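## Task

Carry the yellow tray onto the top of the two-door cabinet beside arm4, keep the remaining three trays on the top of the two-door cabinet beside arm1, and make sure every tray's contents are still standing inside it when finished.

## Robot and tools

Robots: four identical i2rt Big YAM arms, arm1, arm2, arm3 and arm4, each with six joints, a two-finger gripper and a wrist camera (arm1_cam_wrist to arm4_cam_wrist). Fixed room cameras: cam_arm1, cam_arm2, cam_arm3, cam_arm4. Feet (base_link) in the scene frame, metres, quaternion w,x,y,z; each foot faces its own +x: arm1 x=-3.345 y=-0.219 z=+1.054 (+0.037, +0.000, -0.003, -0.999); arm2 x=-0.664 y=+0.377 z=+0.935 (+0.050, -0.006, -0.002, +0.999); arm3 x=+0.763 y=+2.496 z=+0.873 (+0.968, -0.003, +0.004, +0.250); arm4 x=+0.752 y=-1.722 z=+0.886 (+0.966, +0.000, +0.000, -0.260). arm1 and arm4 are far apart, so a tray likely has to be handed along via arm2 and/or arm3. Reach is roughly 1.0 m from the joint1 axis.

Frame: one shared scene frame, origin on the floor, +z up. The hand point lies between the finger pads, about 1 cm back from the tips; fingers point along hand +z and open and close along hand y. Printed hand positions can be wrong, more so when stretched; hands often stop a centimetre or more from the requested pose.

move: optional keys arm1..arm4 and cameras. Each arm's part may contain joints, target (with optional speed), or both; min_time_s (0.1 to 8 s) goes with joints and sets the shortest duration of that arm's joint motions. joints is a dictionary of absolute targets by name: joint1_rad -2.879..2.879 (rotation about the foot, positive counter-clockwise seen from above, 0 = along the foot's facing), joint2_rad 0..3.141 (shoulder, 0 = upper arm back and about level, increasing lifts then brings it forward), joint3_rad 0..3.019 (elbow, 0 = folded), joint4_rad -1.692..1.57 (hand pitch, positive tips fingers up), joint5_rad -1.57..1.57 (sideways hand swing, positive to the arm's right), joint6_rad -2.094..2.094 (hand roll, positive clockwise viewed from behind), gripper_m 0..0.093 (absolute fingertip gap in metres). Done tolerances: ±0.045, ±0.14, ±0.09, ±0.055, ±0.03, ±0.035 rad and ±0.003 m. target is one list of seven numbers for that one arm, [x, y, z, qw, qx, qy, qz]: an absolute hand pose in the scene frame, metres, in the same form as the result's hand line. The hand is driven in a straight line from its current hand_target toward it; when target is given, joints may only hold gripper_m. speed is the path's top speed, 0.002 to 0.5 m/s (default 0.25; rotation up to twice that in rad/s) and is refused without target. All hand paths in one call finish together, paced by the slowest; a path lasts 0.5 to 10 s and one action lasts at most 15 s. Paths ignore obstacles and other arms; hands lag, wander and may overshoot speed near full stretch. Joints move at different rates, so joint moves can sweep wide. Omitted arms keep their old command. Unknown keys make the call invalid; out-of-range values get it refused, and a refusal cancels the rest of that reply's move, wait and finished_scene calls. cameras: list of names or ["all"]; [] shows none; omitted gives all only when no action is sent. A move with no action reports full state, images and the scene number.

Results: a move line per commanded arm (done, or the worst status, e.g. time_out); joint_status and hand_status; on_its_own for uncommanded behaviour (its held at values are targets, not readings); hand and hand_target poses; joint_positions; Joint velocities (rad/s, gripper m/s; within noise means still); joint torques in N m, positive toward larger joint values, including gravity, with joints 3 and 4 wrapping at ±28. Arms listed as last shown were not commanded and repeat earlier values. The pictures line orders the images; frames may lag the state slightly. off_target: resting short of target, maybe still pushing. time_out: the arm holds targets near where it stopped and keeps pushing; send the reported positions to relax it. not_followed / joint command not followed / pose unreachable: a clearance check blocked the command; the arm may keep trying until given new targets.

wait: seconds 0 to 10, optional cameras; commands nothing new. zoom_image: camera (one in the latest images) and region [x0, y0, x1, y1] in image pixels from top-left, at most 504 by 504. finished_scene: scene 1 or 2; irreversible, and the next scene's task comes in its result.

Gripper: when squeezing a rigid part, gripper_m can read up to 0.005 m below its width (or up to 0.002 m above); empty and closed reads 0.000 to 0.003. Command about 0.005 m below first-contact reading for a full-force grip (about 50 to 64 N per pad). Open well beyond the reading to release.

Cameras: calibration matrices are provided per camera (fisheye wrists, radial pinhole room cameras, 672x504); room cameras may have shifted up to 2.3 degrees and 9 mm.

Avoid: a hard press or heavy collision between robots (closing on another arm's fingers counts), which can end the scene; knocking anything out of the work area or onto the floor; dropping trays or releasing them while moving; tilting trays so contents fall; slamming into fixed objects. Arms keep pushing after contact and can overheat: MOTOR HOT appears at 85 °C, and at 100 °C the arm goes limp for 30 to 60 s (OVER-TEMPERATURE FAULT, keys marked limit_stop_at_motor_heat; resend targets afterwards). Loose items may occasionally be nudged by an outside push. Everything must remain in place once the robots stop.

Each tool is called after "Request:" as name(argument=value, ...), one argument or row to a line, values as JSON.

## Session

Request:
move(
)

Scene clock: 0.00 s.
Joint torques (N m): no reading
Motor temperatures (°C): arm1=[31 27 31 29 29 34 29] | arm2=[34 30 27 32 28 28 29] | arm3=[30 33 30 30 28 32 30] | arm4=[32 27 31 29 27 29 28]
Heat: arm1: hottest joint6_rad 34 °C; arm2: hottest joint1_rad 34 °C; arm3: hottest joint2_rad 33 °C; arm4: hottest joint1_rad 32 °C.
Joint velocities: within noise
arm1.joint_positions: joint1_rad=-0.483 joint2_rad=+0.611 joint3_rad=+1.352 joint4_rad=-1.563 joint5_rad=-0.101 joint6_rad=-0.249 gripper_m=+0.09396
arm1.joint_status: not commanded
arm1.hand: x=-3.5359 y=-0.1519 z=+1.5343 quat_wxyz=(+0.071, -0.928, +0.057, +0.361) (m; scene frame)
arm1.hand_target: x=-3.5352 y=-0.1521 z=+1.5455 quat_wxyz=(+0.075, -0.923, +0.056, +0.373) (m; scene frame)
arm1.hand_status: not commanded
arm2.joint_positions: joint1_rad=+0.276 joint2_rad=+0.604 joint3_rad=+1.429 joint4_rad=-1.155 joint5_rad=+0.102 joint6_rad=-0.663 gripper_m=+0.09396
arm2.joint_status: not commanded
arm2.hand: x=-0.9121 y=+0.3504 z=+1.5341 quat_wxyz=(-0.179, +0.757, +0.306, -0.548) (m; scene frame)
arm2.hand_target: x=-0.9083 y=+0.3511 z=+1.5437 quat_wxyz=(-0.181, +0.752, +0.303, -0.557) (m; scene frame)
arm2.hand_status: not commanded
arm3.joint_positions: joint1_rad=-0.181 joint2_rad=+0.624 joint3_rad=+1.365 joint4_rad=-1.296 joint5_rad=+0.077 joint6_rad=-0.729 gripper_m=+0.09396
arm3.joint_status: not commanded
arm3.hand: x=+1.0043 y=+2.5663 z=+1.4050 quat_wxyz=(-0.466, +0.426, -0.765, +0.132) (m; scene frame)
arm3.hand_target: x=+1.0021 y=+2.5656 z=+1.4154 quat_wxyz=(-0.475, +0.422, -0.760, +0.134) (m; scene frame)
arm3.hand_status: not commanded
arm4.joint_positions: joint1_rad=-0.152 joint2_rad=+0.644 joint3_rad=+1.428 joint4_rad=-1.488 joint5_rad=-0.198 joint6_rad=-0.129 gripper_m=+0.09396
arm4.joint_status: not commanded
arm4.hand: x=+0.9420 y=-1.8320 z=+1.4093 quat_wxyz=(-0.419, -0.205, -0.881, +0.081) (m; scene frame)
arm4.hand_target: x=+0.9408 y=-1.8309 z=+1.4217 quat_wxyz=(-0.431, -0.202, -0.875, +0.087) (m; scene frame)
arm4.hand_status: not commanded
pictures: arm1_cam_wrist, arm2_cam_wrist, arm3_cam_wrist, arm4_cam_wrist, cam_arm1, cam_arm2, cam_arm3, cam_arm4

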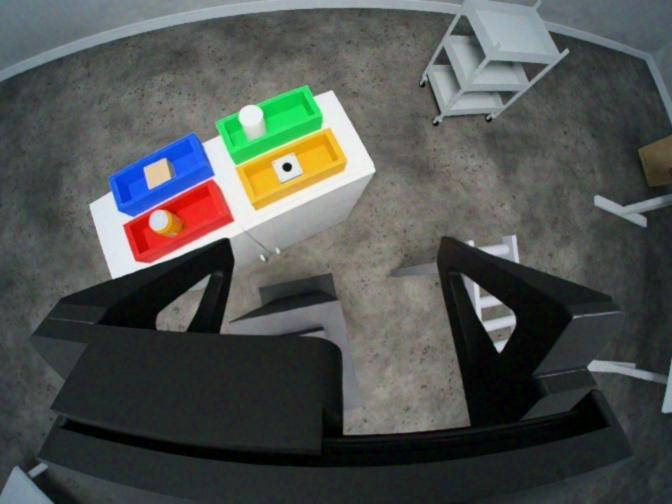

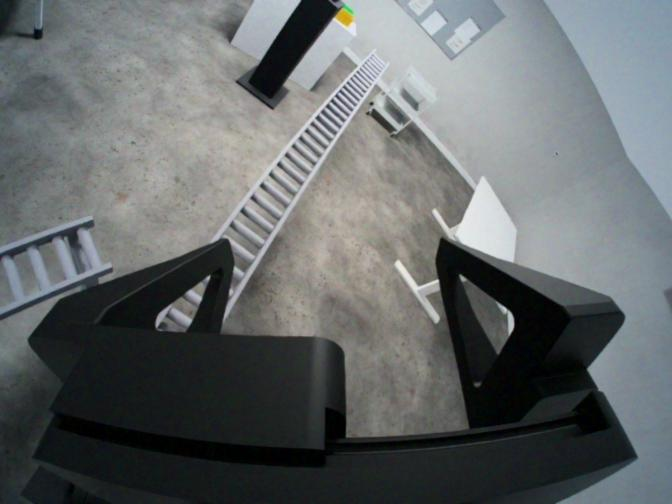

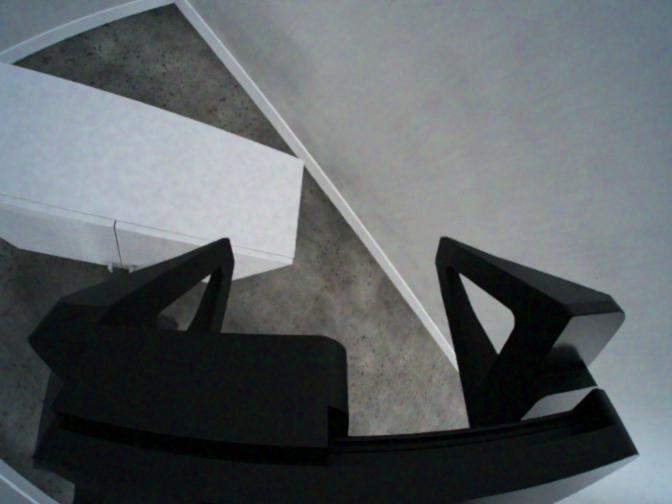

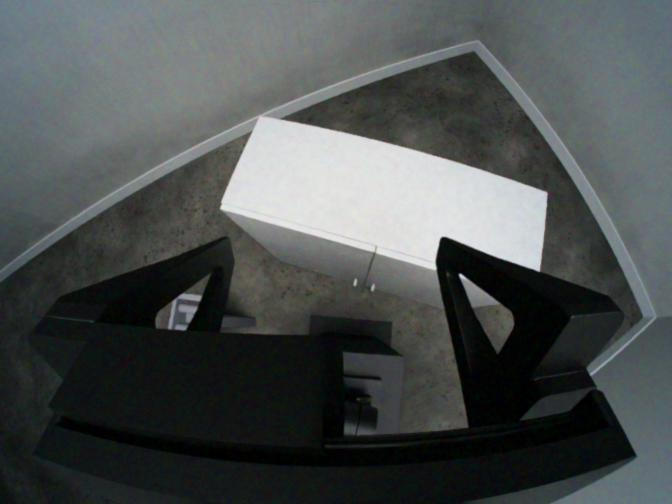

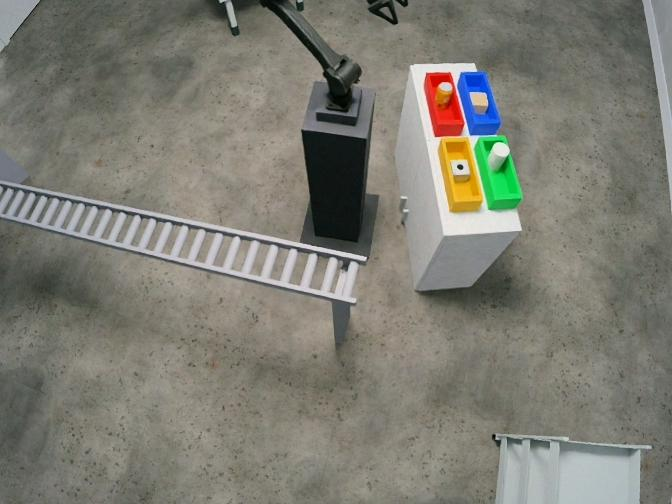

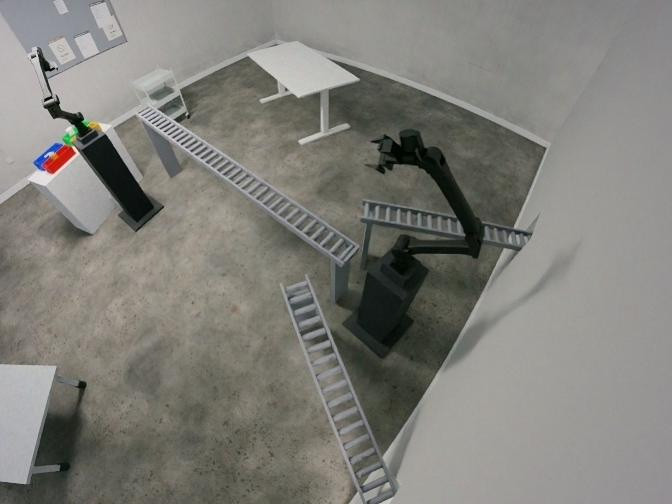

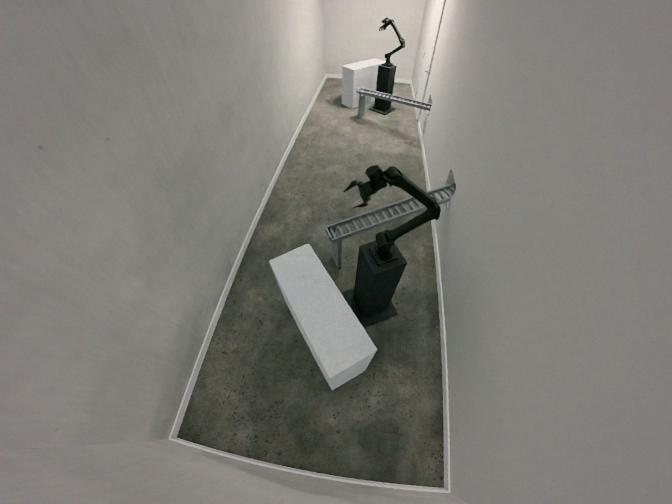

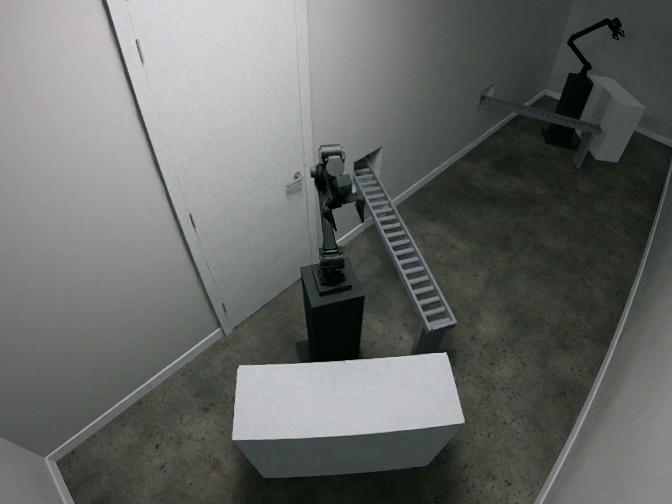

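Request:
move(
  arm1={"target":[-3.865,-0.147,1.15,0,0.772,-0.636,0],"speed":0.4},
  cameras=["arm1_cam_wrist","cam_arm1"],
)

Request:
zoom_image(
  camera="cam_arm1",
  region=[380, 40, 540, 300],
)

Request:
zoom_image(
  camera="arm1_cam_wrist",
  region=[84, 0, 588, 400],
)

Scene clock: 33.23 s.
Joint torques (N m): arm1=[-0.62 -14.45 12.14 0.13 -0.12 0.19] | arm2=[-0.79 2.73 11.51 2.35 -0.05 0.03] | arm3=[0.56 1.61 8.8 2 0.01 0.08] | arm4=[0.79 2.32 9.22 1.74 -0.11 -0.09]
Motor temperatures (°C): arm1=[31 27 33 29 28 33 29] | arm2=[34 30 32 32 28 28 29] | arm3=[30 33 34 30 28 32 30] | arm4=[31 27 37 29 27 29 28]
Heat: arm1: hottest joint3_rad 33 °C; arm2: hottest joint1_rad 34 °C; arm3: hottest joint3_rad 34 °C; arm4: hottest joint3_rad 37 °C.
move: arm1 off_target
Joint velocities: within noise
arm1.joint_positions: joint1_rad=-0.202 joint2_rad=+1.782 joint3_rad=+1.354 joint4_rad=-1.181 joint5_rad=+0.008 joint6_rad=+1.227 gripper_m=+0.09396
arm1.joint_status: not commanded
arm1.hand: x=-3.8462 y=-0.1515 z=+1.1346 quat_wxyz=(+0.011, -0.779, +0.627, -0.016) (m; scene frame)
arm1.hand_target: x=-3.8640 y=-0.1471 z=+1.1503 quat_wxyz=(+0.000, -0.772, +0.636, +0.000) (m; scene frame)
arm1.hand_status: off_target (0.025 m and 2.6 deg from the pose sent, 0.506 m and 82.3 deg at the start)
arm2, arm3, arm4: as last shown
pictures: arm1_cam_wrist, cam_arm1
camera_calibration:
arm1_cam_wrist: T_world_to_cam=[[0.973472, 0.222503, 0.0533338, 3.7161], [0.147324, -0.787884, 0.597942, -0.226205], [0.175064, -0.574222, -0.799763, 1.61908], [0, 0, 0, 1]] pos_world=[-3.86764, -0.0753565, 1.23194]

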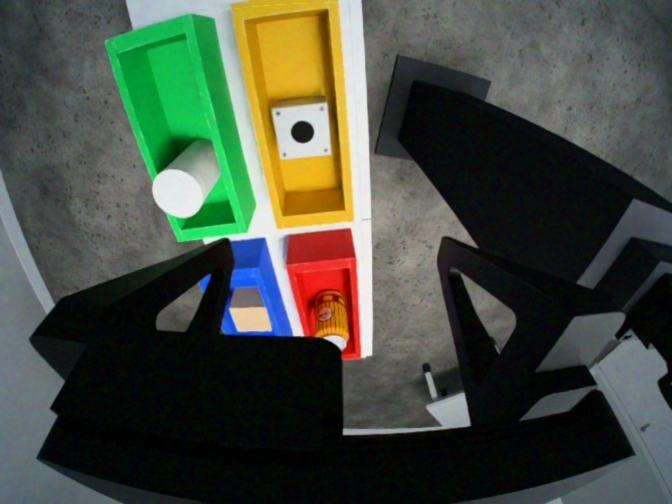

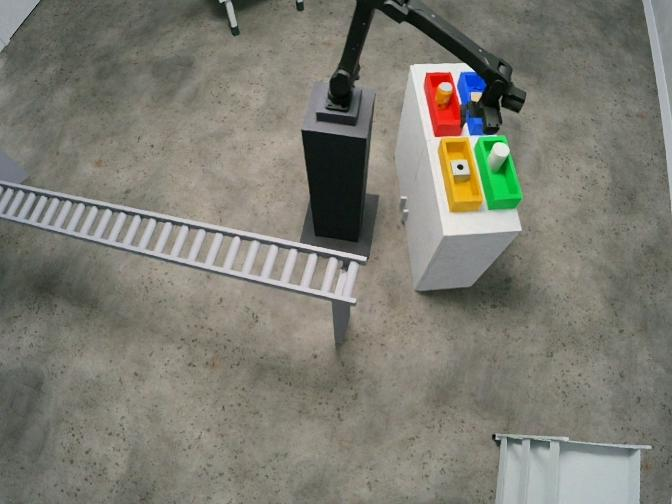

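Scaled by 1.938 from the camera's 672x504 image, which has a finer 960x720 frame.

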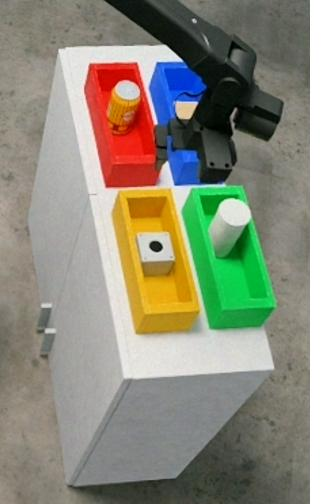

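Scaled by 1.000.

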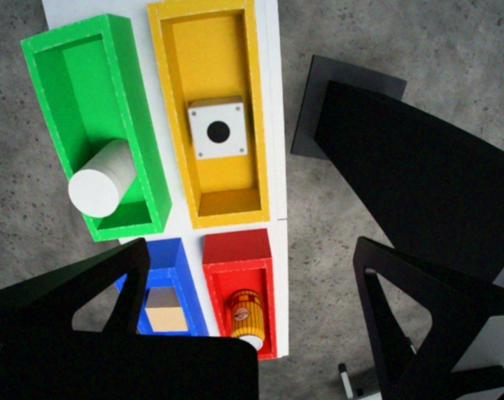

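Request:
move(
  arm1={"target":[-3.807,-0.205,0.96,0,0.812,-0.5835,0],"joints":{"gripper_m":0.06}},
  cameras=["arm1_cam_wrist","cam_arm1"],
)

Request:
zoom_image(
  camera="cam_arm1",
  region=[380, 40, 540, 240],
)

Scene clock: 73.63 s.
Joint torques (N m): arm1=[0.62 -13.92 5.55 0.85 -0.11 -0.11] | arm2=[-0.73 2.84 11.52 2.36 -0.05 0.02] | arm3=[0.62 1.73 8.83 2.03 0 0.09] | arm4=[0.38 1.9 9.46 1.84 -0.11 -0.15]
Motor temperatures (°C): arm1=[30 28 40 29 28 33 28] | arm2=[33 30 35 32 28 28 28] | arm3=[30 32 37 29 28 32 29] | arm4=[31 27 41 29 26 29 28]
Heat: arm1: hottest joint3_rad 40 °C; arm2: hottest joint3_rad 35 °C; arm3: hottest joint3_rad 37 °C; arm4: hottest joint3_rad 41 °C.
move: arm1 done
Joint velocities: within noise
arm1.joint_positions: joint1_rad=-0.105 joint2_rad=+1.955 joint3_rad=+1.048 joint4_rad=-0.670 joint5_rad=+0.008 joint6_rad=+1.228 gripper_m=+0.06007
arm1.joint_status: all done
arm1.hand: x=-3.8050 y=-0.2025 z=+0.9616 quat_wxyz=(+0.003, -0.808, +0.589, -0.002) (m; scene frame)
arm1.hand_target: x=-3.8070 y=-0.2050 z=+0.9600 quat_wxyz=(+0.000, -0.812, +0.584, +0.000) (m; scene frame)
arm1.hand_status: done (0.004 m and 0.9 deg from the pose sent, 0.187 m and 6.7 deg at the start)
arm2, arm3, arm4: as last shown
pictures: arm1_cam_wrist, cam_arm1
camera_calibration:
arm1_cam_wrist: T_world_to_cam=[[0.948904, 0.314717, 0.0231243, 3.65081], [0.241256, -0.770741, 0.589707, 0.199712], [0.203414, -0.553997, -0.807286, 1.56349], [0, 0, 0, 1]] pos_world=[-3.83049, -0.128881, 1.05999]

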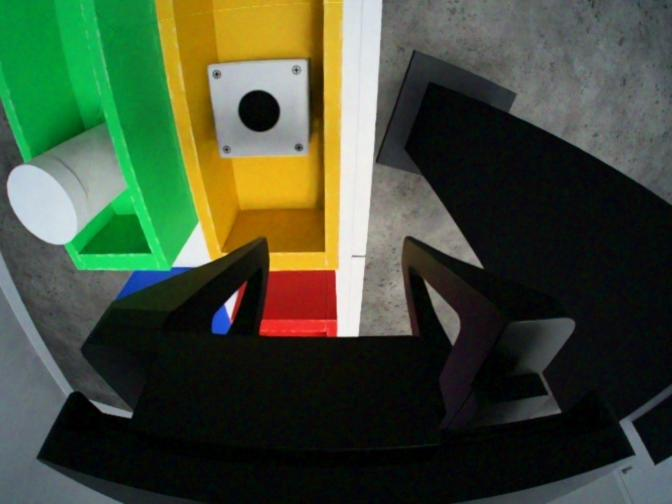

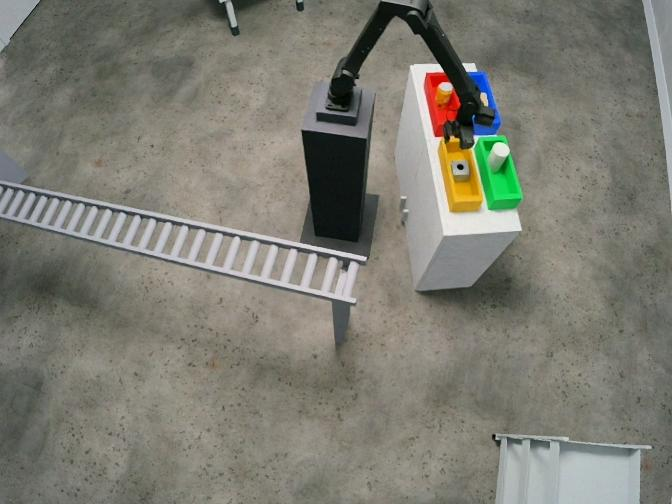

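Scaled by 2.520 from the camera's 672x504 image, which has a finer 960x720 frame.

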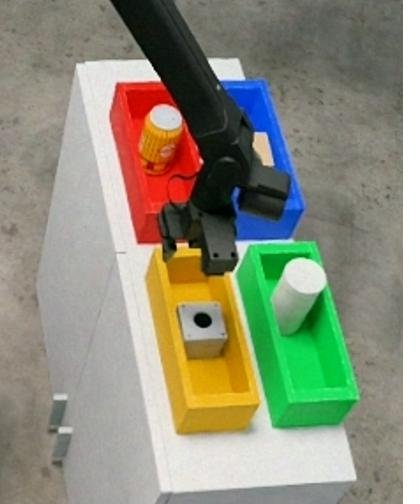

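Request:
move(
  arm1={"target":[-3.794,-0.228,0.841,0,0.812,-0.5835,0],"speed":0.15},
  cameras=["arm1_cam_wrist","cam_arm1"],
)

Request:
zoom_image(
  camera="cam_arm1",
  region=[400, 60, 530, 220],
)

Scene clock: 85.87 s.
Joint torques (N m): arm1=[0.32 -14.51 4.36 0.85 -0.11 0.19] | arm2=[-0.67 2.84 11.47 2.35 -0.05 0.03] | arm3=[0.44 1.55 8.83 2.04 0 0.08] | arm4=[0.73 1.9 9.33 2 -0.21 -0.11]
Motor temperatures (°C): arm1=[30 28 38 28 28 33 28] | arm2=[33 29 36 32 28 28 28] | arm3=[30 32 37 29 27 32 29] | arm4=[31 27 41 29 26 29 28]
Heat: arm1: hottest joint3_rad 38 °C; arm2: hottest joint3_rad 36 °C; arm3: hottest joint3_rad 37 °C; arm4: hottest joint3_rad 41 °C.
move: arm1 done
Joint velocities: within noise
arm1.joint_positions: joint1_rad=-0.059 joint2_rad=+2.222 joint3_rad=+1.027 joint4_rad=-0.392 joint5_rad=+0.008 joint6_rad=+1.250 gripper_m=+0.06007
arm1.joint_status: not commanded
arm1.hand: x=-3.7867 y=-0.2243 z=+0.8418 quat_wxyz=(+0.006, -0.815, +0.579, -0.005) (m; scene frame)
arm1.hand_target: x=-3.7939 y=-0.2279 z=+0.8411 quat_wxyz=(+0.000, -0.812, +0.584, +0.000) (m; scene frame)
arm1.hand_status: done (0.008 m and 1.1 deg from the pose sent, 0.124 m and 0.9 deg at the start)
arm2, arm3, arm4: as last shown
pictures: arm1_cam_wrist, cam_arm1
camera_calibration:
arm1_cam_wrist: T_world_to_cam=[[0.940811, 0.337464, 0.0315164, 3.61055], [0.254526, -0.764856, 0.591787, 0.299054], [0.223812, -0.548738, -0.805478, 1.52784], [0, 0, 0, 1]] pos_world=[-3.81491, -0.151314, 0.939874]

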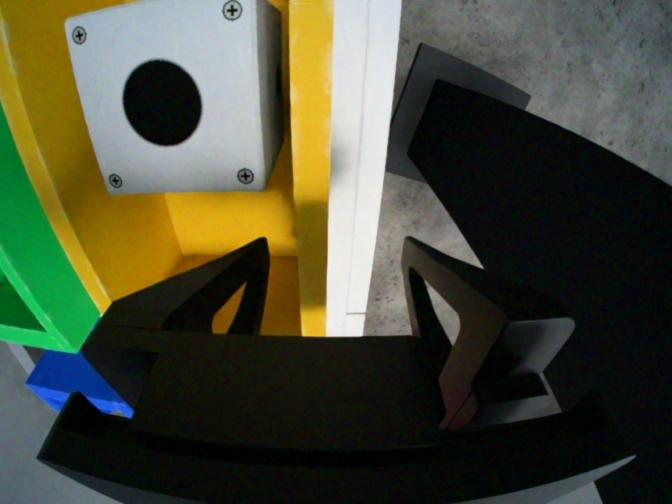

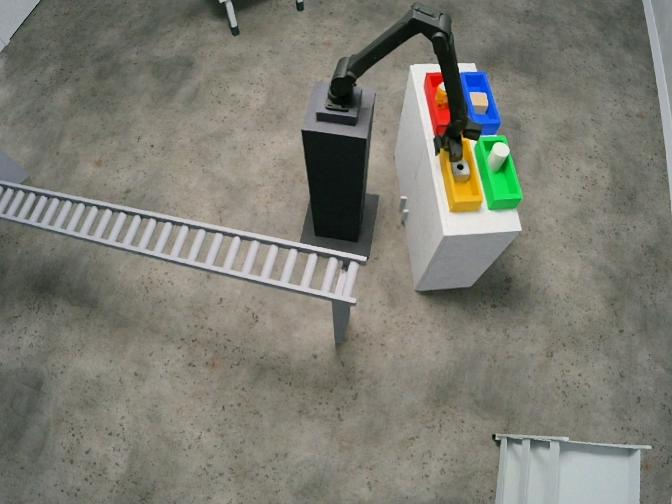

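Scaled by 3.150 from the camera's 672x504 image, which has a finer 960x720 frame.

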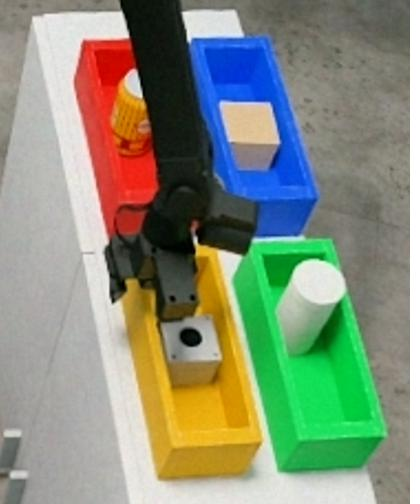

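Request:
move(
  arm1={"target":[-3.802,-0.231,0.84,0,0.812,-0.5835,0],"speed":0.15},
)

Request:
move(
  arm1={"joints":{"gripper_m":0.004}},
)

Request:
move(
  arm1={"target":[-3.802,-0.229,0.95,0,0.812,-0.5835,0],"speed":0.12},
  cameras=["arm1_cam_wrist","cam_arm1"],
)

Request:
zoom_image(
  camera="cam_arm1",
  region=[380, 60, 540, 220],
)

Request:
zoom_image(
  camera="cam_arm1",
  region=[250, 220, 390, 350],
)

Scene clock: 98.03 s.
Joint torques (N m): arm1=[0.32 -13.8 5.61 0.34 -0.11 0.18] | arm2=[-0.73 2.78 11.49 2.35 -0.05 0.02] | arm3=[0.5 1.49 8.8 2.04 0 0.08] | arm4=[1.26 1.49 9.31 1.78 -0.12 -0.09]
Motor temperatures (°C): arm1=[30 29 37 28 28 33 28] | arm2=[33 29 36 32 28 28 28] | arm3=[30 32 38 29 27 31 29] | arm4=[31 27 42 29 26 29 28]
Heat: arm1: hottest joint3_rad 37 °C; arm2: hottest joint3_rad 36 °C; arm3: hottest joint3_rad 38 °C; arm4: hottest joint3_rad 42 °C.
move: arm1 off_target
Joint velocities: within noise
arm1.joint_positions: joint1_rad=-0.053 joint2_rad=+2.225 joint3_rad=+1.038 joint4_rad=-0.392 joint5_rad=+0.008 joint6_rad=+1.257 gripper_m=+0.06007
arm1.joint_status: not commanded
arm1.hand: x=-3.7922 y=-0.2270 z=+0.8419 quat_wxyz=(+0.003, -0.815, +0.580, -0.002) (m; scene frame)
arm1.hand_target: x=-3.8018 y=-0.2311 z=+0.8401 quat_wxyz=(+0.000, -0.812, +0.583, +0.000) (m; scene frame)
arm1.hand_status: off_target (0.011 m and 0.7 deg from the pose sent, 0.017 m and 1.1 deg at the start)
arm2, arm3, arm4: as last shown
pictures: none

Scene clock: 98.73 s.
Joint torques (N m): arm1=[0.32 -14.1 5.41 0.34 -0.06 0.12] | arm2=[-0.73 2.84 11.51 2.33 -0.05 0.03] | arm3=[0.5 1.61 8.83 2.04 0 0.08] | arm4=[0.79 1.79 9.47 1.91 -0.13 -0.14]
Motor temperatures (°C): arm1=[30 29 37 28 28 33 28] | arm2=[33 29 36 32 28 28 28] | arm3=[30 32 38 29 27 31 29] | arm4=[31 27 42 29 26 29 28]
Heat: arm1: hottest joint3_rad 37 °C; arm2: hottest joint3_rad 36 °C; arm3: hottest joint3_rad 38 °C; arm4: hottest joint3_rad 42 °C.
move: arm1 off_target
Joint velocities: within noise
arm1.joint_positions: joint1_rad=-0.053 joint2_rad=+2.226 joint3_rad=+1.041 joint4_rad=-0.392 joint5_rad=+0.007 joint6_rad=+1.263 gripper_m=+0.01071
arm1.joint_status: gripper_m off_target (ended at +0.01074, target +0.00400)
arm1.hand: x=-3.7937 y=-0.2272 z=+0.8421 quat_wxyz=(+0.002, -0.813, +0.582, -0.002) (m; scene frame)
arm1.hand_target: x=-3.8018 y=-0.2310 z=+0.8401 quat_wxyz=(+0.000, -0.812, +0.583, +0.000) (m; scene frame)
arm1.hand_status: not commanded
arm2, arm3, arm4: as last shown
pictures: none

Scene clock: 100.40 s.
Joint torques (N m): arm1=[0.09 -18.49 5.46 0.34 0.08 0.1] | arm2=[-0.73 2.84 11.49 2.35 -0.05 0.03] | arm3=[0.5 1.55 8.8 2.06 0 0.08] | arm4=[0.38 0.97 9.36 1.69 -0.12 -0.17]
Motor temperatures (°C): arm1=[30 29 36 28 28 33 28] | arm2=[33 29 36 32 28 28 28] | arm3=[30 32 38 29 27 31 29] | arm4=[31 27 42 29 26 29 28]
Heat: arm1: hottest joint3_rad 36 °C; arm2: hottest joint3_rad 36 °C; arm3: hottest joint3_rad 38 °C; arm4: hottest joint3_rad 42 °C.
move: arm1 off_target
Joint velocities: within noise
arm1.joint_positions: joint1_rad=-0.053 joint2_rad=+2.021 joint3_rad=+1.021 joint4_rad=-0.625 joint5_rad=+0.003 joint6_rad=+1.263 gripper_m=+0.01071
arm1.joint_status: not commanded
arm1.hand: x=-3.7856 y=-0.2273 z=+0.9273 quat_wxyz=(+0.015, -0.813, +0.582, -0.023) (m; scene frame)
arm1.hand_target: x=-3.8016 y=-0.2290 z=+0.9496 quat_wxyz=(+0.000, -0.812, +0.584, +0.000) (m; scene frame)
arm1.hand_status: off_target (0.028 m and 3.1 deg from the pose sent, 0.108 m and 0.4 deg at the start)
arm2, arm3, arm4: as last shown
pictures: arm1_cam_wrist, cam_arm1
camera_calibration:
arm1_cam_wrist: T_world_to_cam=[[0.941189, 0.331222, 0.0667544, 3.57505], [0.22599, -0.763973, 0.604379, 0.126337], [0.251182, -0.553749, -0.793895, 1.68652], [0, 0, 0, 1]] pos_world=[-3.81697, -0.153708, 1.02391]

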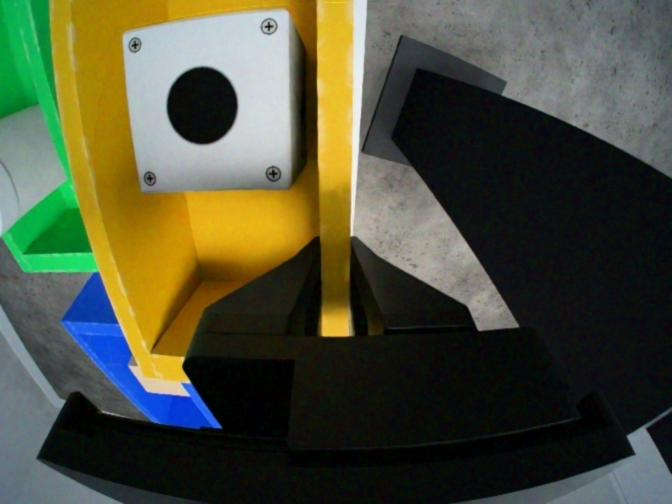

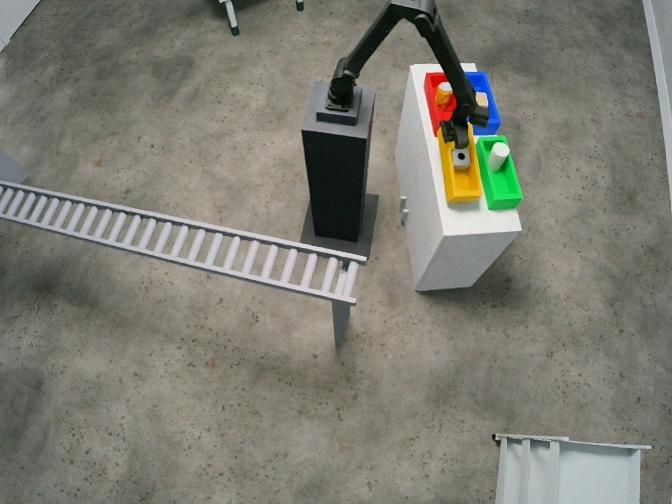

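Scaled by 3.150 from the camera's 672x504 image, which has a finer 960x720 frame.

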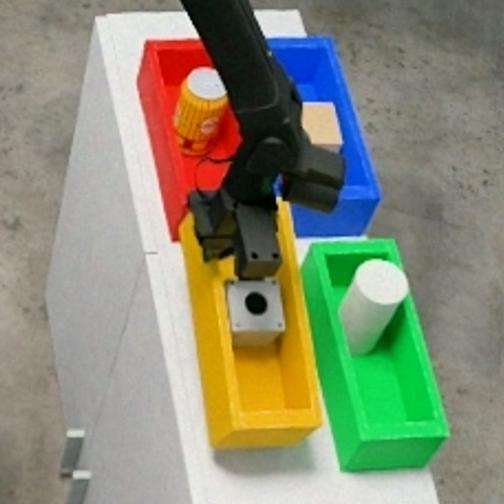

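Scaled by 3.600 from the camera's 672x504 image, which has a finer 960x720 frame.

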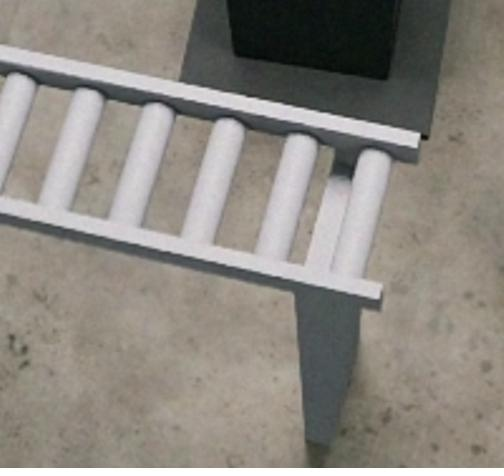

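Request:
move(
  arm1={"target":[-3.77,-0.20,1.13,0,0.812,-0.5835,0],"speed":0.2},
)

Request:
move(
  arm1={"target":[-3.44,0.30,1.13,0,0,-1,0],"speed":0.22},
  cameras=["arm1_cam_wrist","cam_arm1"],
)

Request:
zoom_image(
  camera="cam_arm1",
  region=[230, 180, 430, 350],
)

Scene clock: 119.87 s.
Joint torques (N m): arm1=[-0.79 -14.74 12.51 0.2 0.14 -0.18] | arm2=[-0.73 2.73 11.48 2.33 -0.05 0.03] | arm3=[0.56 1.61 8.85 2.09 0 0.08] | arm4=[0.97 2.02 9.4 1.87 -0.12 -0.14]
Motor temperatures (°C): arm1=[30 30 35 28 28 32 29] | arm2=[33 29 37 32 28 28 27] | arm3=[30 32 38 29 27 31 29] | arm4=[31 27 43 29 26 28 28]
Heat: arm1: hottest joint3_rad 35 °C; arm2: hottest joint3_rad 37 °C; arm3: hottest joint3_rad 38 °C; arm4: hottest joint3_rad 43 °C.
move: arm1 off_target
Joint velocities: within noise
arm1.joint_positions: joint1_rad=-0.105 joint2_rad=+1.610 joint3_rad=+0.996 joint4_rad=-1.060 joint5_rad=+0.003 joint6_rad=+1.222 gripper_m=+0.01071
arm1.joint_status: not commanded
arm1.hand: x=-3.7359 y=-0.2050 z=+1.0940 quat_wxyz=(+0.028, -0.809, +0.586, -0.044) (m; scene frame)
arm1.hand_target: x=-3.7675 y=-0.2002 z=+1.1306 quat_wxyz=(+0.000, -0.812, +0.584, +0.000) (m; scene frame)
arm1.hand_status: off_target (0.050 m and 5.9 deg from the pose sent, 0.205 m and 3.1 deg at the start)
arm2, arm3, arm4: as last shown
pictures: none

Scene clock: 125.07 s.
Joint torques (N m): arm1=[-0.56 -16.67 15.62 0.94 0.61 -0.03] | arm2=[-0.67 2.78 11.51 2.33 -0.06 0.02] | arm3=[0.44 1.44 8.81 2.09 -0.01 0.09] | arm4=[1.2 1.61 9.44 1.73 -0.11 -0.13]
Motor temperatures (°C): arm1=[30 30 36 28 28 32 29] | arm2=[33 29 37 32 28 28 27] | arm3=[30 32 38 29 27 31 29] | arm4=[31 27 43 29 26 28 28]
Heat: arm1: hottest joint3_rad 36 °C; arm2: hottest joint3_rad 37 °C; arm3: hottest joint3_rad 38 °C; arm4: hottest joint3_rad 43 °C.
move: arm1 off_target
Joint velocities: within noise
arm1.joint_positions: joint1_rad=-1.457 joint2_rad=+1.816 joint3_rad=+1.271 joint4_rad=-1.166 joint5_rad=-0.015 joint6_rad=+1.759 gripper_m=+0.01071
arm1.joint_status: not commanded
arm1.hand: x=-3.4344 y=+0.2443 z=+1.0897 quat_wxyz=(+0.006, +0.001, +0.997, -0.073) (m; scene frame)
arm1.hand_target: x=-3.4390 y=+0.2945 z=+1.1334 quat_wxyz=(+0.000, +0.001, +1.000, +0.000) (m; scene frame)
arm1.hand_status: off_target (0.069 m and 8.4 deg from the pose sent, 0.586 m and 108.3 deg at the start)
arm2.joint_positions: joint1_rad=+0.276 joint2_rad=+0.604 joint3_rad=+1.429 joint4_rad=-1.155 joint5_rad=+0.102 joint6_rad=-0.663 gripper_m=+0.09396
arm2.joint_status: not commanded
arm2.hand: x=-0.9121 y=+0.3504 z=+1.5341 quat_wxyz=(-0.179, +0.757, +0.306, -0.548) (m; scene frame)
arm2.hand_target: x=-0.9083 y=+0.3511 z=+1.5437 quat_wxyz=(-0.181, +0.752, +0.303, -0.557) (m; scene frame)
arm2.hand_status: not commanded
arm3.joint_positions: joint1_rad=-0.181 joint2_rad=+0.624 joint3_rad=+1.365 joint4_rad=-1.296 joint5_rad=+0.077 joint6_rad=-0.729 gripper_m=+0.09396
arm3.joint_status: not commanded
arm3.hand: x=+1.0043 y=+2.5663 z=+1.4050 quat_wxyz=(-0.466, +0.426, -0.765, +0.132) (m; scene frame)
arm3.hand_target: x=+1.0021 y=+2.5656 z=+1.4154 quat_wxyz=(-0.475, +0.422, -0.760, +0.134) (m; scene frame)
arm3.hand_status: not commanded
arm4.joint_positions: joint1_rad=-0.152 joint2_rad=+0.644 joint3_rad=+1.428 joint4_rad=-1.488 joint5_rad=-0.198 joint6_rad=-0.129 gripper_m=+0.09396
arm4.joint_status: not commanded
arm4.hand: x=+0.9420 y=-1.8320 z=+1.4093 quat_wxyz=(-0.419, -0.205, -0.881, +0.081) (m; scene frame)
arm4.hand_target: x=+0.9408 y=-1.8309 z=+1.4217 quat_wxyz=(-0.431, -0.202, -0.875, +0.087) (m; scene frame)
arm4.hand_status: not commanded
pictures: arm1_cam_wrist, cam_arm1
camera_calibration:
arm1_cam_wrist: T_world_to_cam=[[0.00599381, -0.986778, 0.161964, 0.0839682], [-0.814231, 0.089209, 0.573646, -3.43825], [-0.58051, -0.135314, -0.802931, -0.960307], [0, 0, 0, 1]] pos_world=[-3.3575, 0.259638, 1.18768]

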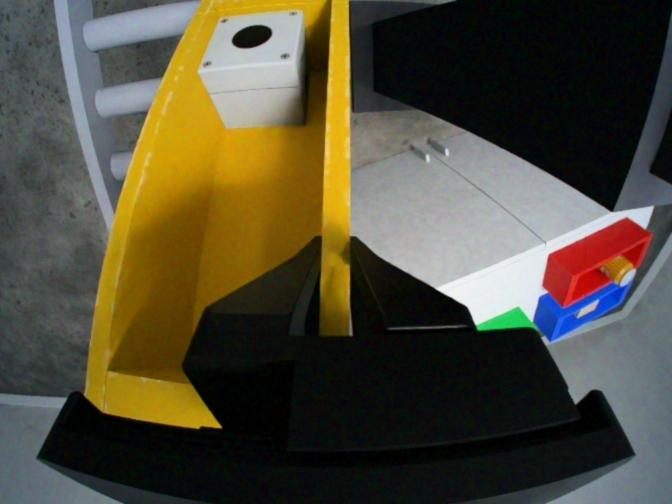

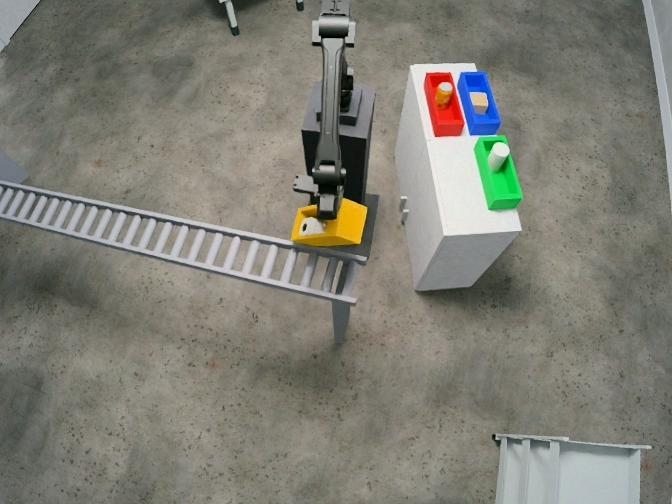

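Scaled by 2.520 from the camera's 672x504 image, which has a finer 960x720 frame.

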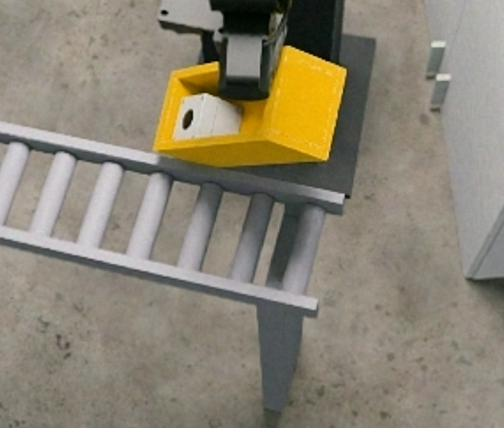

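Request:
move(
  arm1={"target":[-3.44,0.335,1.04,0,0,0.998,0.06],"speed":0.15},
  cameras=["arm1_cam_wrist","cam_arm1"],
)

Request:
zoom_image(
  camera="cam_arm1",
  region=[230, 180, 430, 350],
)

Scene clock: 145.73 s.
Joint torques (N m): arm1=[-0.79 -17.96 12.41 5.98 1.06 -0.5] | arm2=[-0.67 2.78 11.51 2.35 -0.05 0.02] | arm3=[0.38 1.44 8.77 2 0 0.09] | arm4=[1.03 1.38 9.25 1.85 -0.12 -0.08]
Motor temperatures (°C): arm1=[30 31 43 28 29 32 30] | arm2=[33 29 37 32 28 28 27] | arm3=[30 32 38 29 27 31 29] | arm4=[31 27 43 29 26 28 28]
Heat: arm1: hottest joint3_rad 43 °C; arm2: hottest joint3_rad 37 °C; arm3: hottest joint3_rad 38 °C; arm4: hottest joint3_rad 43 °C.
move: arm1 off_target
Joint velocities: within noise
arm1.joint_positions: joint1_rad=-1.457 joint2_rad=+1.937 joint3_rad=+1.226 joint4_rad=-1.019 joint5_rad=+0.003 joint6_rad=+1.800 gripper_m=+0.01163
arm1.joint_status: not commanded
arm1.hand: x=-3.4313 y=+0.2440 z=+1.0175 quat_wxyz=(+0.018, +0.021, +0.996, -0.080) (m; scene frame)
arm1.hand_target: x=-3.4385 y=+0.3259 z=+1.0537 quat_wxyz=(+0.004, +0.003, +0.998, +0.056) (m; scene frame)
arm1.hand_status: off_target (0.094 m and 16.4 deg from the pose sent, 0.104 m and 15.3 deg at the start)
arm2, arm3, arm4: as last shown
pictures: arm1_cam_wrist, cam_arm1
camera_calibration:
arm1_cam_wrist: T_world_to_cam=[[-0.0362857, -0.9838, 0.175559, -0.0642626], [-0.825163, 0.128594, 0.550063, -3.41745], [-0.563728, -0.124906, -0.816462, -0.94773], [0, 0, 0, 1]] pos_world=[-3.35655, 0.257864, 1.11731]

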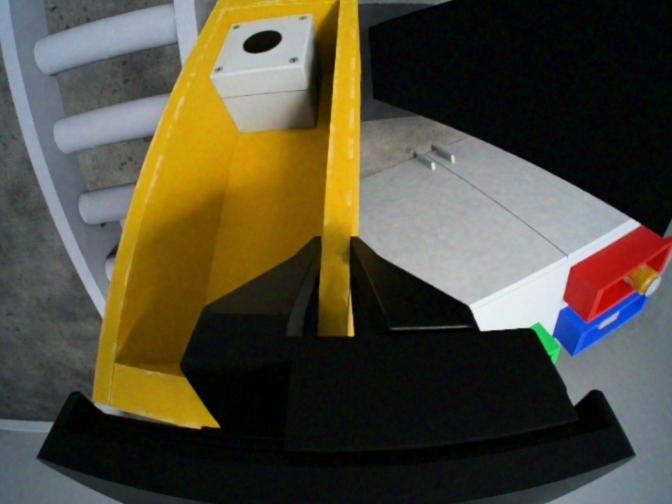

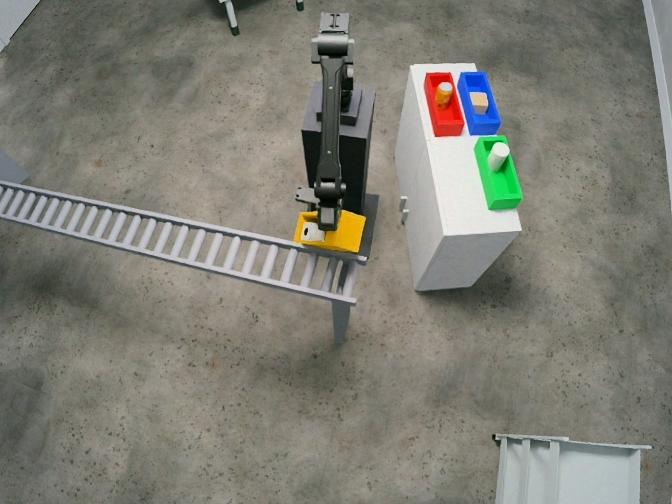

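Scaled by 2.520 from the camera's 672x504 image, which has a finer 960x720 frame.

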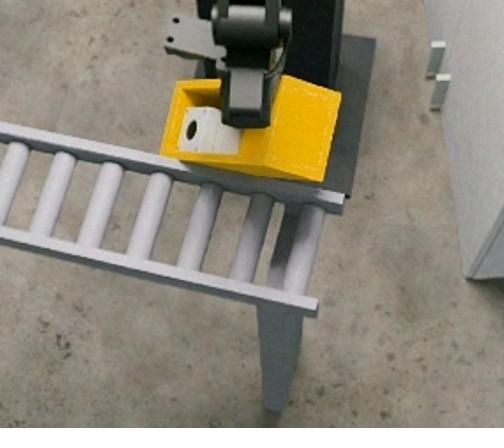

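Request:
move(
  arm1={"target":[-3.44,0.235,1.21,0,0,0.998,0.05],"speed":0.15},
)

Request:
move(
  arm1={"target":[-3.44,0.37,1.21,0,0,0.998,0.06],"speed":0.15},
  cameras=["arm1_cam_wrist","cam_arm1"],
)

Request:
zoom_image(
  camera="cam_arm1",
  region=[230, 180, 430, 350],
)

Scene clock: 153.77 s.
Joint torques (N m): arm1=[0.32 -15.62 12.36 0.36 0.28 -0.1] | arm2=[-0.67 2.78 11.48 2.35 -0.05 0.02] | arm3=[0.5 1.61 8.81 2.03 -0.01 0.09] | arm4=[0.26 1.2 9.21 1.83 -0.11 -0.15]
Motor temperatures (°C): arm1=[30 32 43 29 29 32 30] | arm2=[33 29 37 32 28 28 27] | arm3=[30 32 39 29 27 31 29] | arm4=[31 27 44 29 26 28 28]
Heat: arm1: hottest joint3_rad 43 °C; arm2: hottest joint3_rad 37 °C; arm3: hottest joint3_rad 39 °C; arm4: hottest joint3_rad 44 °C.
move: arm1 off_target
Joint velocities: within noise
arm1.joint_positions: joint1_rad=-1.435 joint2_rad=+1.560 joint3_rad=+1.177 joint4_rad=-1.178 joint5_rad=+0.016 joint6_rad=+1.795 gripper_m=+0.01089
arm1.joint_status: not commanded
arm1.hand: x=-3.4334 y=+0.2154 z=+1.1714 quat_wxyz=(+0.007, +0.008, +1.000, +0.004) (m; scene frame)
arm1.hand_target: x=-3.4396 y=+0.2330 z=+1.2099 quat_wxyz=(+0.000, +0.000, +0.999, +0.050) (m; scene frame)
arm1.hand_status: off_target (0.044 m and 5.4 deg from the pose sent, 0.193 m and 15.3 deg at the start)
arm2, arm3, arm4: as last shown
pictures: none

Scene clock: 155.53 s.
Joint torques (N m): arm1=[-0.73 -18.55 15.42 0.39 0.25 -0.18] | arm2=[-0.67 2.9 11.48 2.35 -0.05 0.02] | arm3=[0.38 1.55 8.84 2.06 0 0.08] | arm4=[1.67 1.26 9.37 1.81 -0.09 -0.08]
Motor temperatures (°C): arm1=[30 32 43 29 29 32 30] | arm2=[33 29 37 32 28 28 27] | arm3=[30 32 39 29 27 31 29] | arm4=[31 27 44 29 26 28 28]
Heat: arm1: hottest joint3_rad 43 °C; arm2: hottest joint3_rad 37 °C; arm3: hottest joint3_rad 39 °C; arm4: hottest joint3_rad 44 °C.
move: arm1 off_target
Joint velocities: within noise
arm1.joint_positions: joint1_rad=-1.471 joint2_rad=+1.855 joint3_rad=+1.553 joint4_rad=-1.251 joint5_rad=+0.016 joint6_rad=+1.754 gripper_m=+0.01088
arm1.joint_status: not commanded
arm1.hand: x=-3.4386 y=+0.3362 z=+1.1647 quat_wxyz=(+0.006, +0.005, +1.000, +0.007) (m; scene frame)
arm1.hand_target: x=-3.4393 y=+0.3659 z=+1.2109 quat_wxyz=(+0.000, +0.000, +0.998, +0.061) (m; scene frame)
arm1.hand_status: off_target (0.057 m and 6.1 deg from the pose sent, 0.159 m and 6.6 deg at the start)
arm2, arm3, arm4: as last shown
pictures: arm1_cam_wrist, cam_arm1
camera_calibration:
arm1_cam_wrist: T_world_to_cam=[[-0.000627703, -0.999998, 0.00186277, 0.330683], [-0.814791, 0.00159139, 0.579752, -3.47254], [-0.579754, -0.00115385, -0.814791, -0.918852], [0, 0, 0, 1]] pos_world=[-3.3619, 0.335148, 1.26393]

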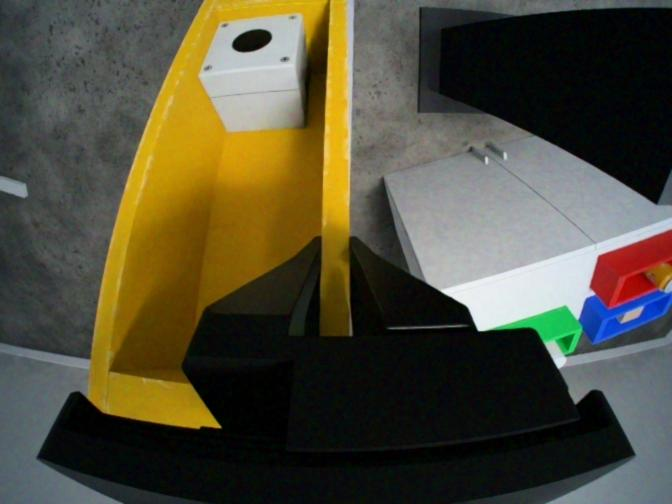

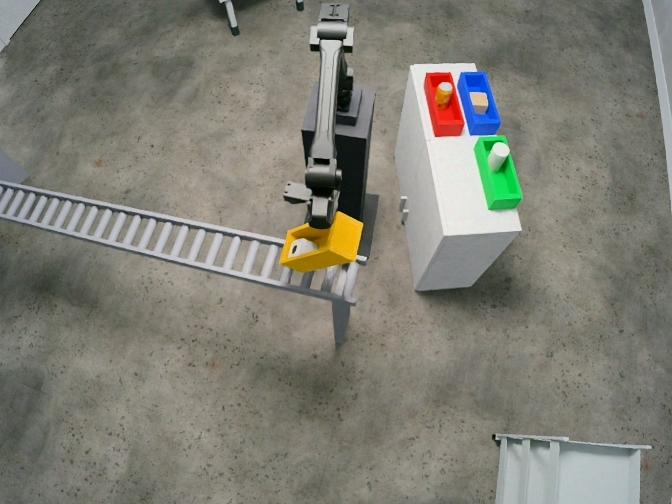

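Scaled by 2.520 from the camera's 672x504 image, which has a finer 960x720 frame.

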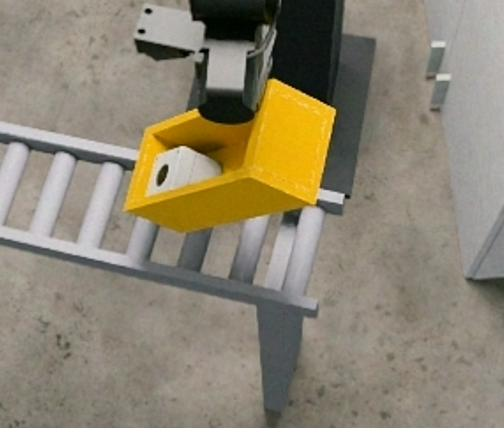

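Request:
move(
  arm1={"target":[-3.44,0.365,1.08,0,0,0.998,0.06],"speed":0.12},
  cameras=["arm1_cam_wrist","cam_arm1"],
)

Request:
zoom_image(
  camera="cam_arm1",
  region=[230, 180, 430, 350],
)

Scene clock: 164.37 s.
Joint torques (N m): arm1=[0.21 -19.14 8.62 1.31 -0.15 -0.18] | arm2=[-0.67 2.78 11.49 2.36 -0.05 0.03] | arm3=[0.5 1.44 8.81 2.04 -0.01 0.09] | arm4=[0.79 1.44 9.21 2.03 -0.1 -0.13]
Motor temperatures (°C): arm1=[30 32 42 28 29 32 30] | arm2=[33 29 37 32 28 28 27] | arm3=[30 32 39 29 27 31 29] | arm4=[31 27 44 29 26 28 28]
Heat: arm1: hottest joint3_rad 42 °C; arm2: hottest joint3_rad 37 °C; arm3: hottest joint3_rad 39 °C; arm4: hottest joint3_rad 44 °C.
move: arm1 off_target
Joint velocities: within noise
arm1.joint_positions: joint1_rad=-1.482 joint2_rad=+1.971 joint3_rad=+1.437 joint4_rad=-0.971 joint5_rad=+0.025 joint6_rad=+1.753 gripper_m=+0.01080
arm1.joint_status: not commanded
arm1.hand: x=-3.4333 y=+0.3517 z=+1.0627 quat_wxyz=(+0.007, +0.011, +0.999, +0.032) (m; scene frame)
arm1.hand_target: x=-3.4400 y=+0.3645 z=+1.0802 quat_wxyz=(+0.000, +0.000, +0.998, +0.060) (m; scene frame)
arm1.hand_status: off_target (0.023 m and 3.5 deg from the pose sent, 0.089 m and 6.1 deg at the start)
arm2, arm3, arm4: as last shown
pictures: arm1_cam_wrist, cam_arm1
camera_calibration:
arm1_cam_wrist: T_world_to_cam=[[-0.0116569, -0.99877, -0.0481832, 0.361193], [-0.815592, -0.0183814, 0.578335, -3.4033], [-0.57851, 0.0460394, -0.814375, -1.01155], [0, 0, 0, 1]] pos_world=[-3.35669, 0.344763, 1.16188]

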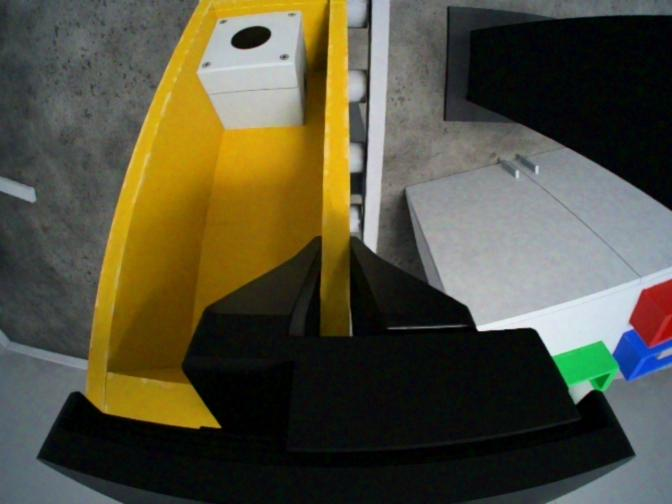

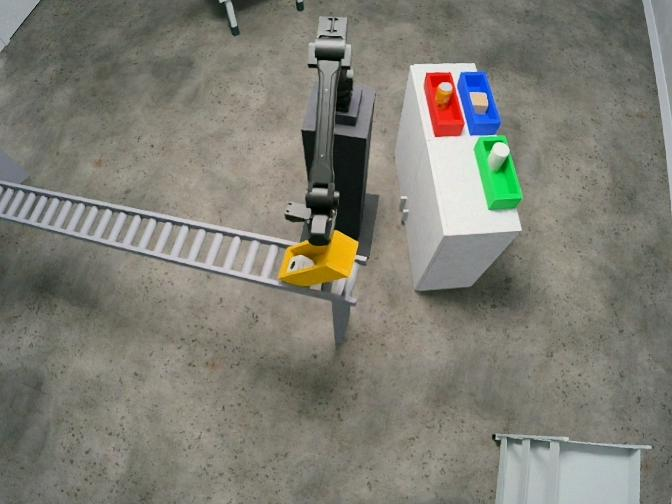

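Scaled by 2.520 from the camera's 672x504 image, which has a finer 960x720 frame.

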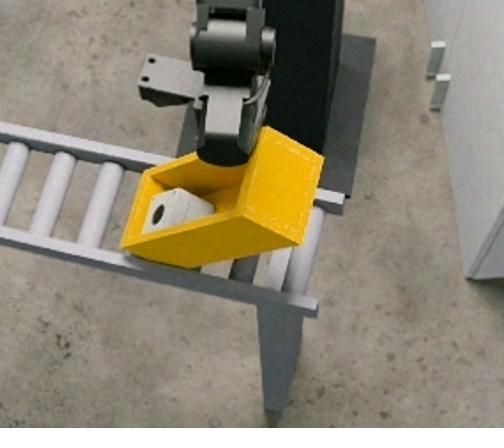

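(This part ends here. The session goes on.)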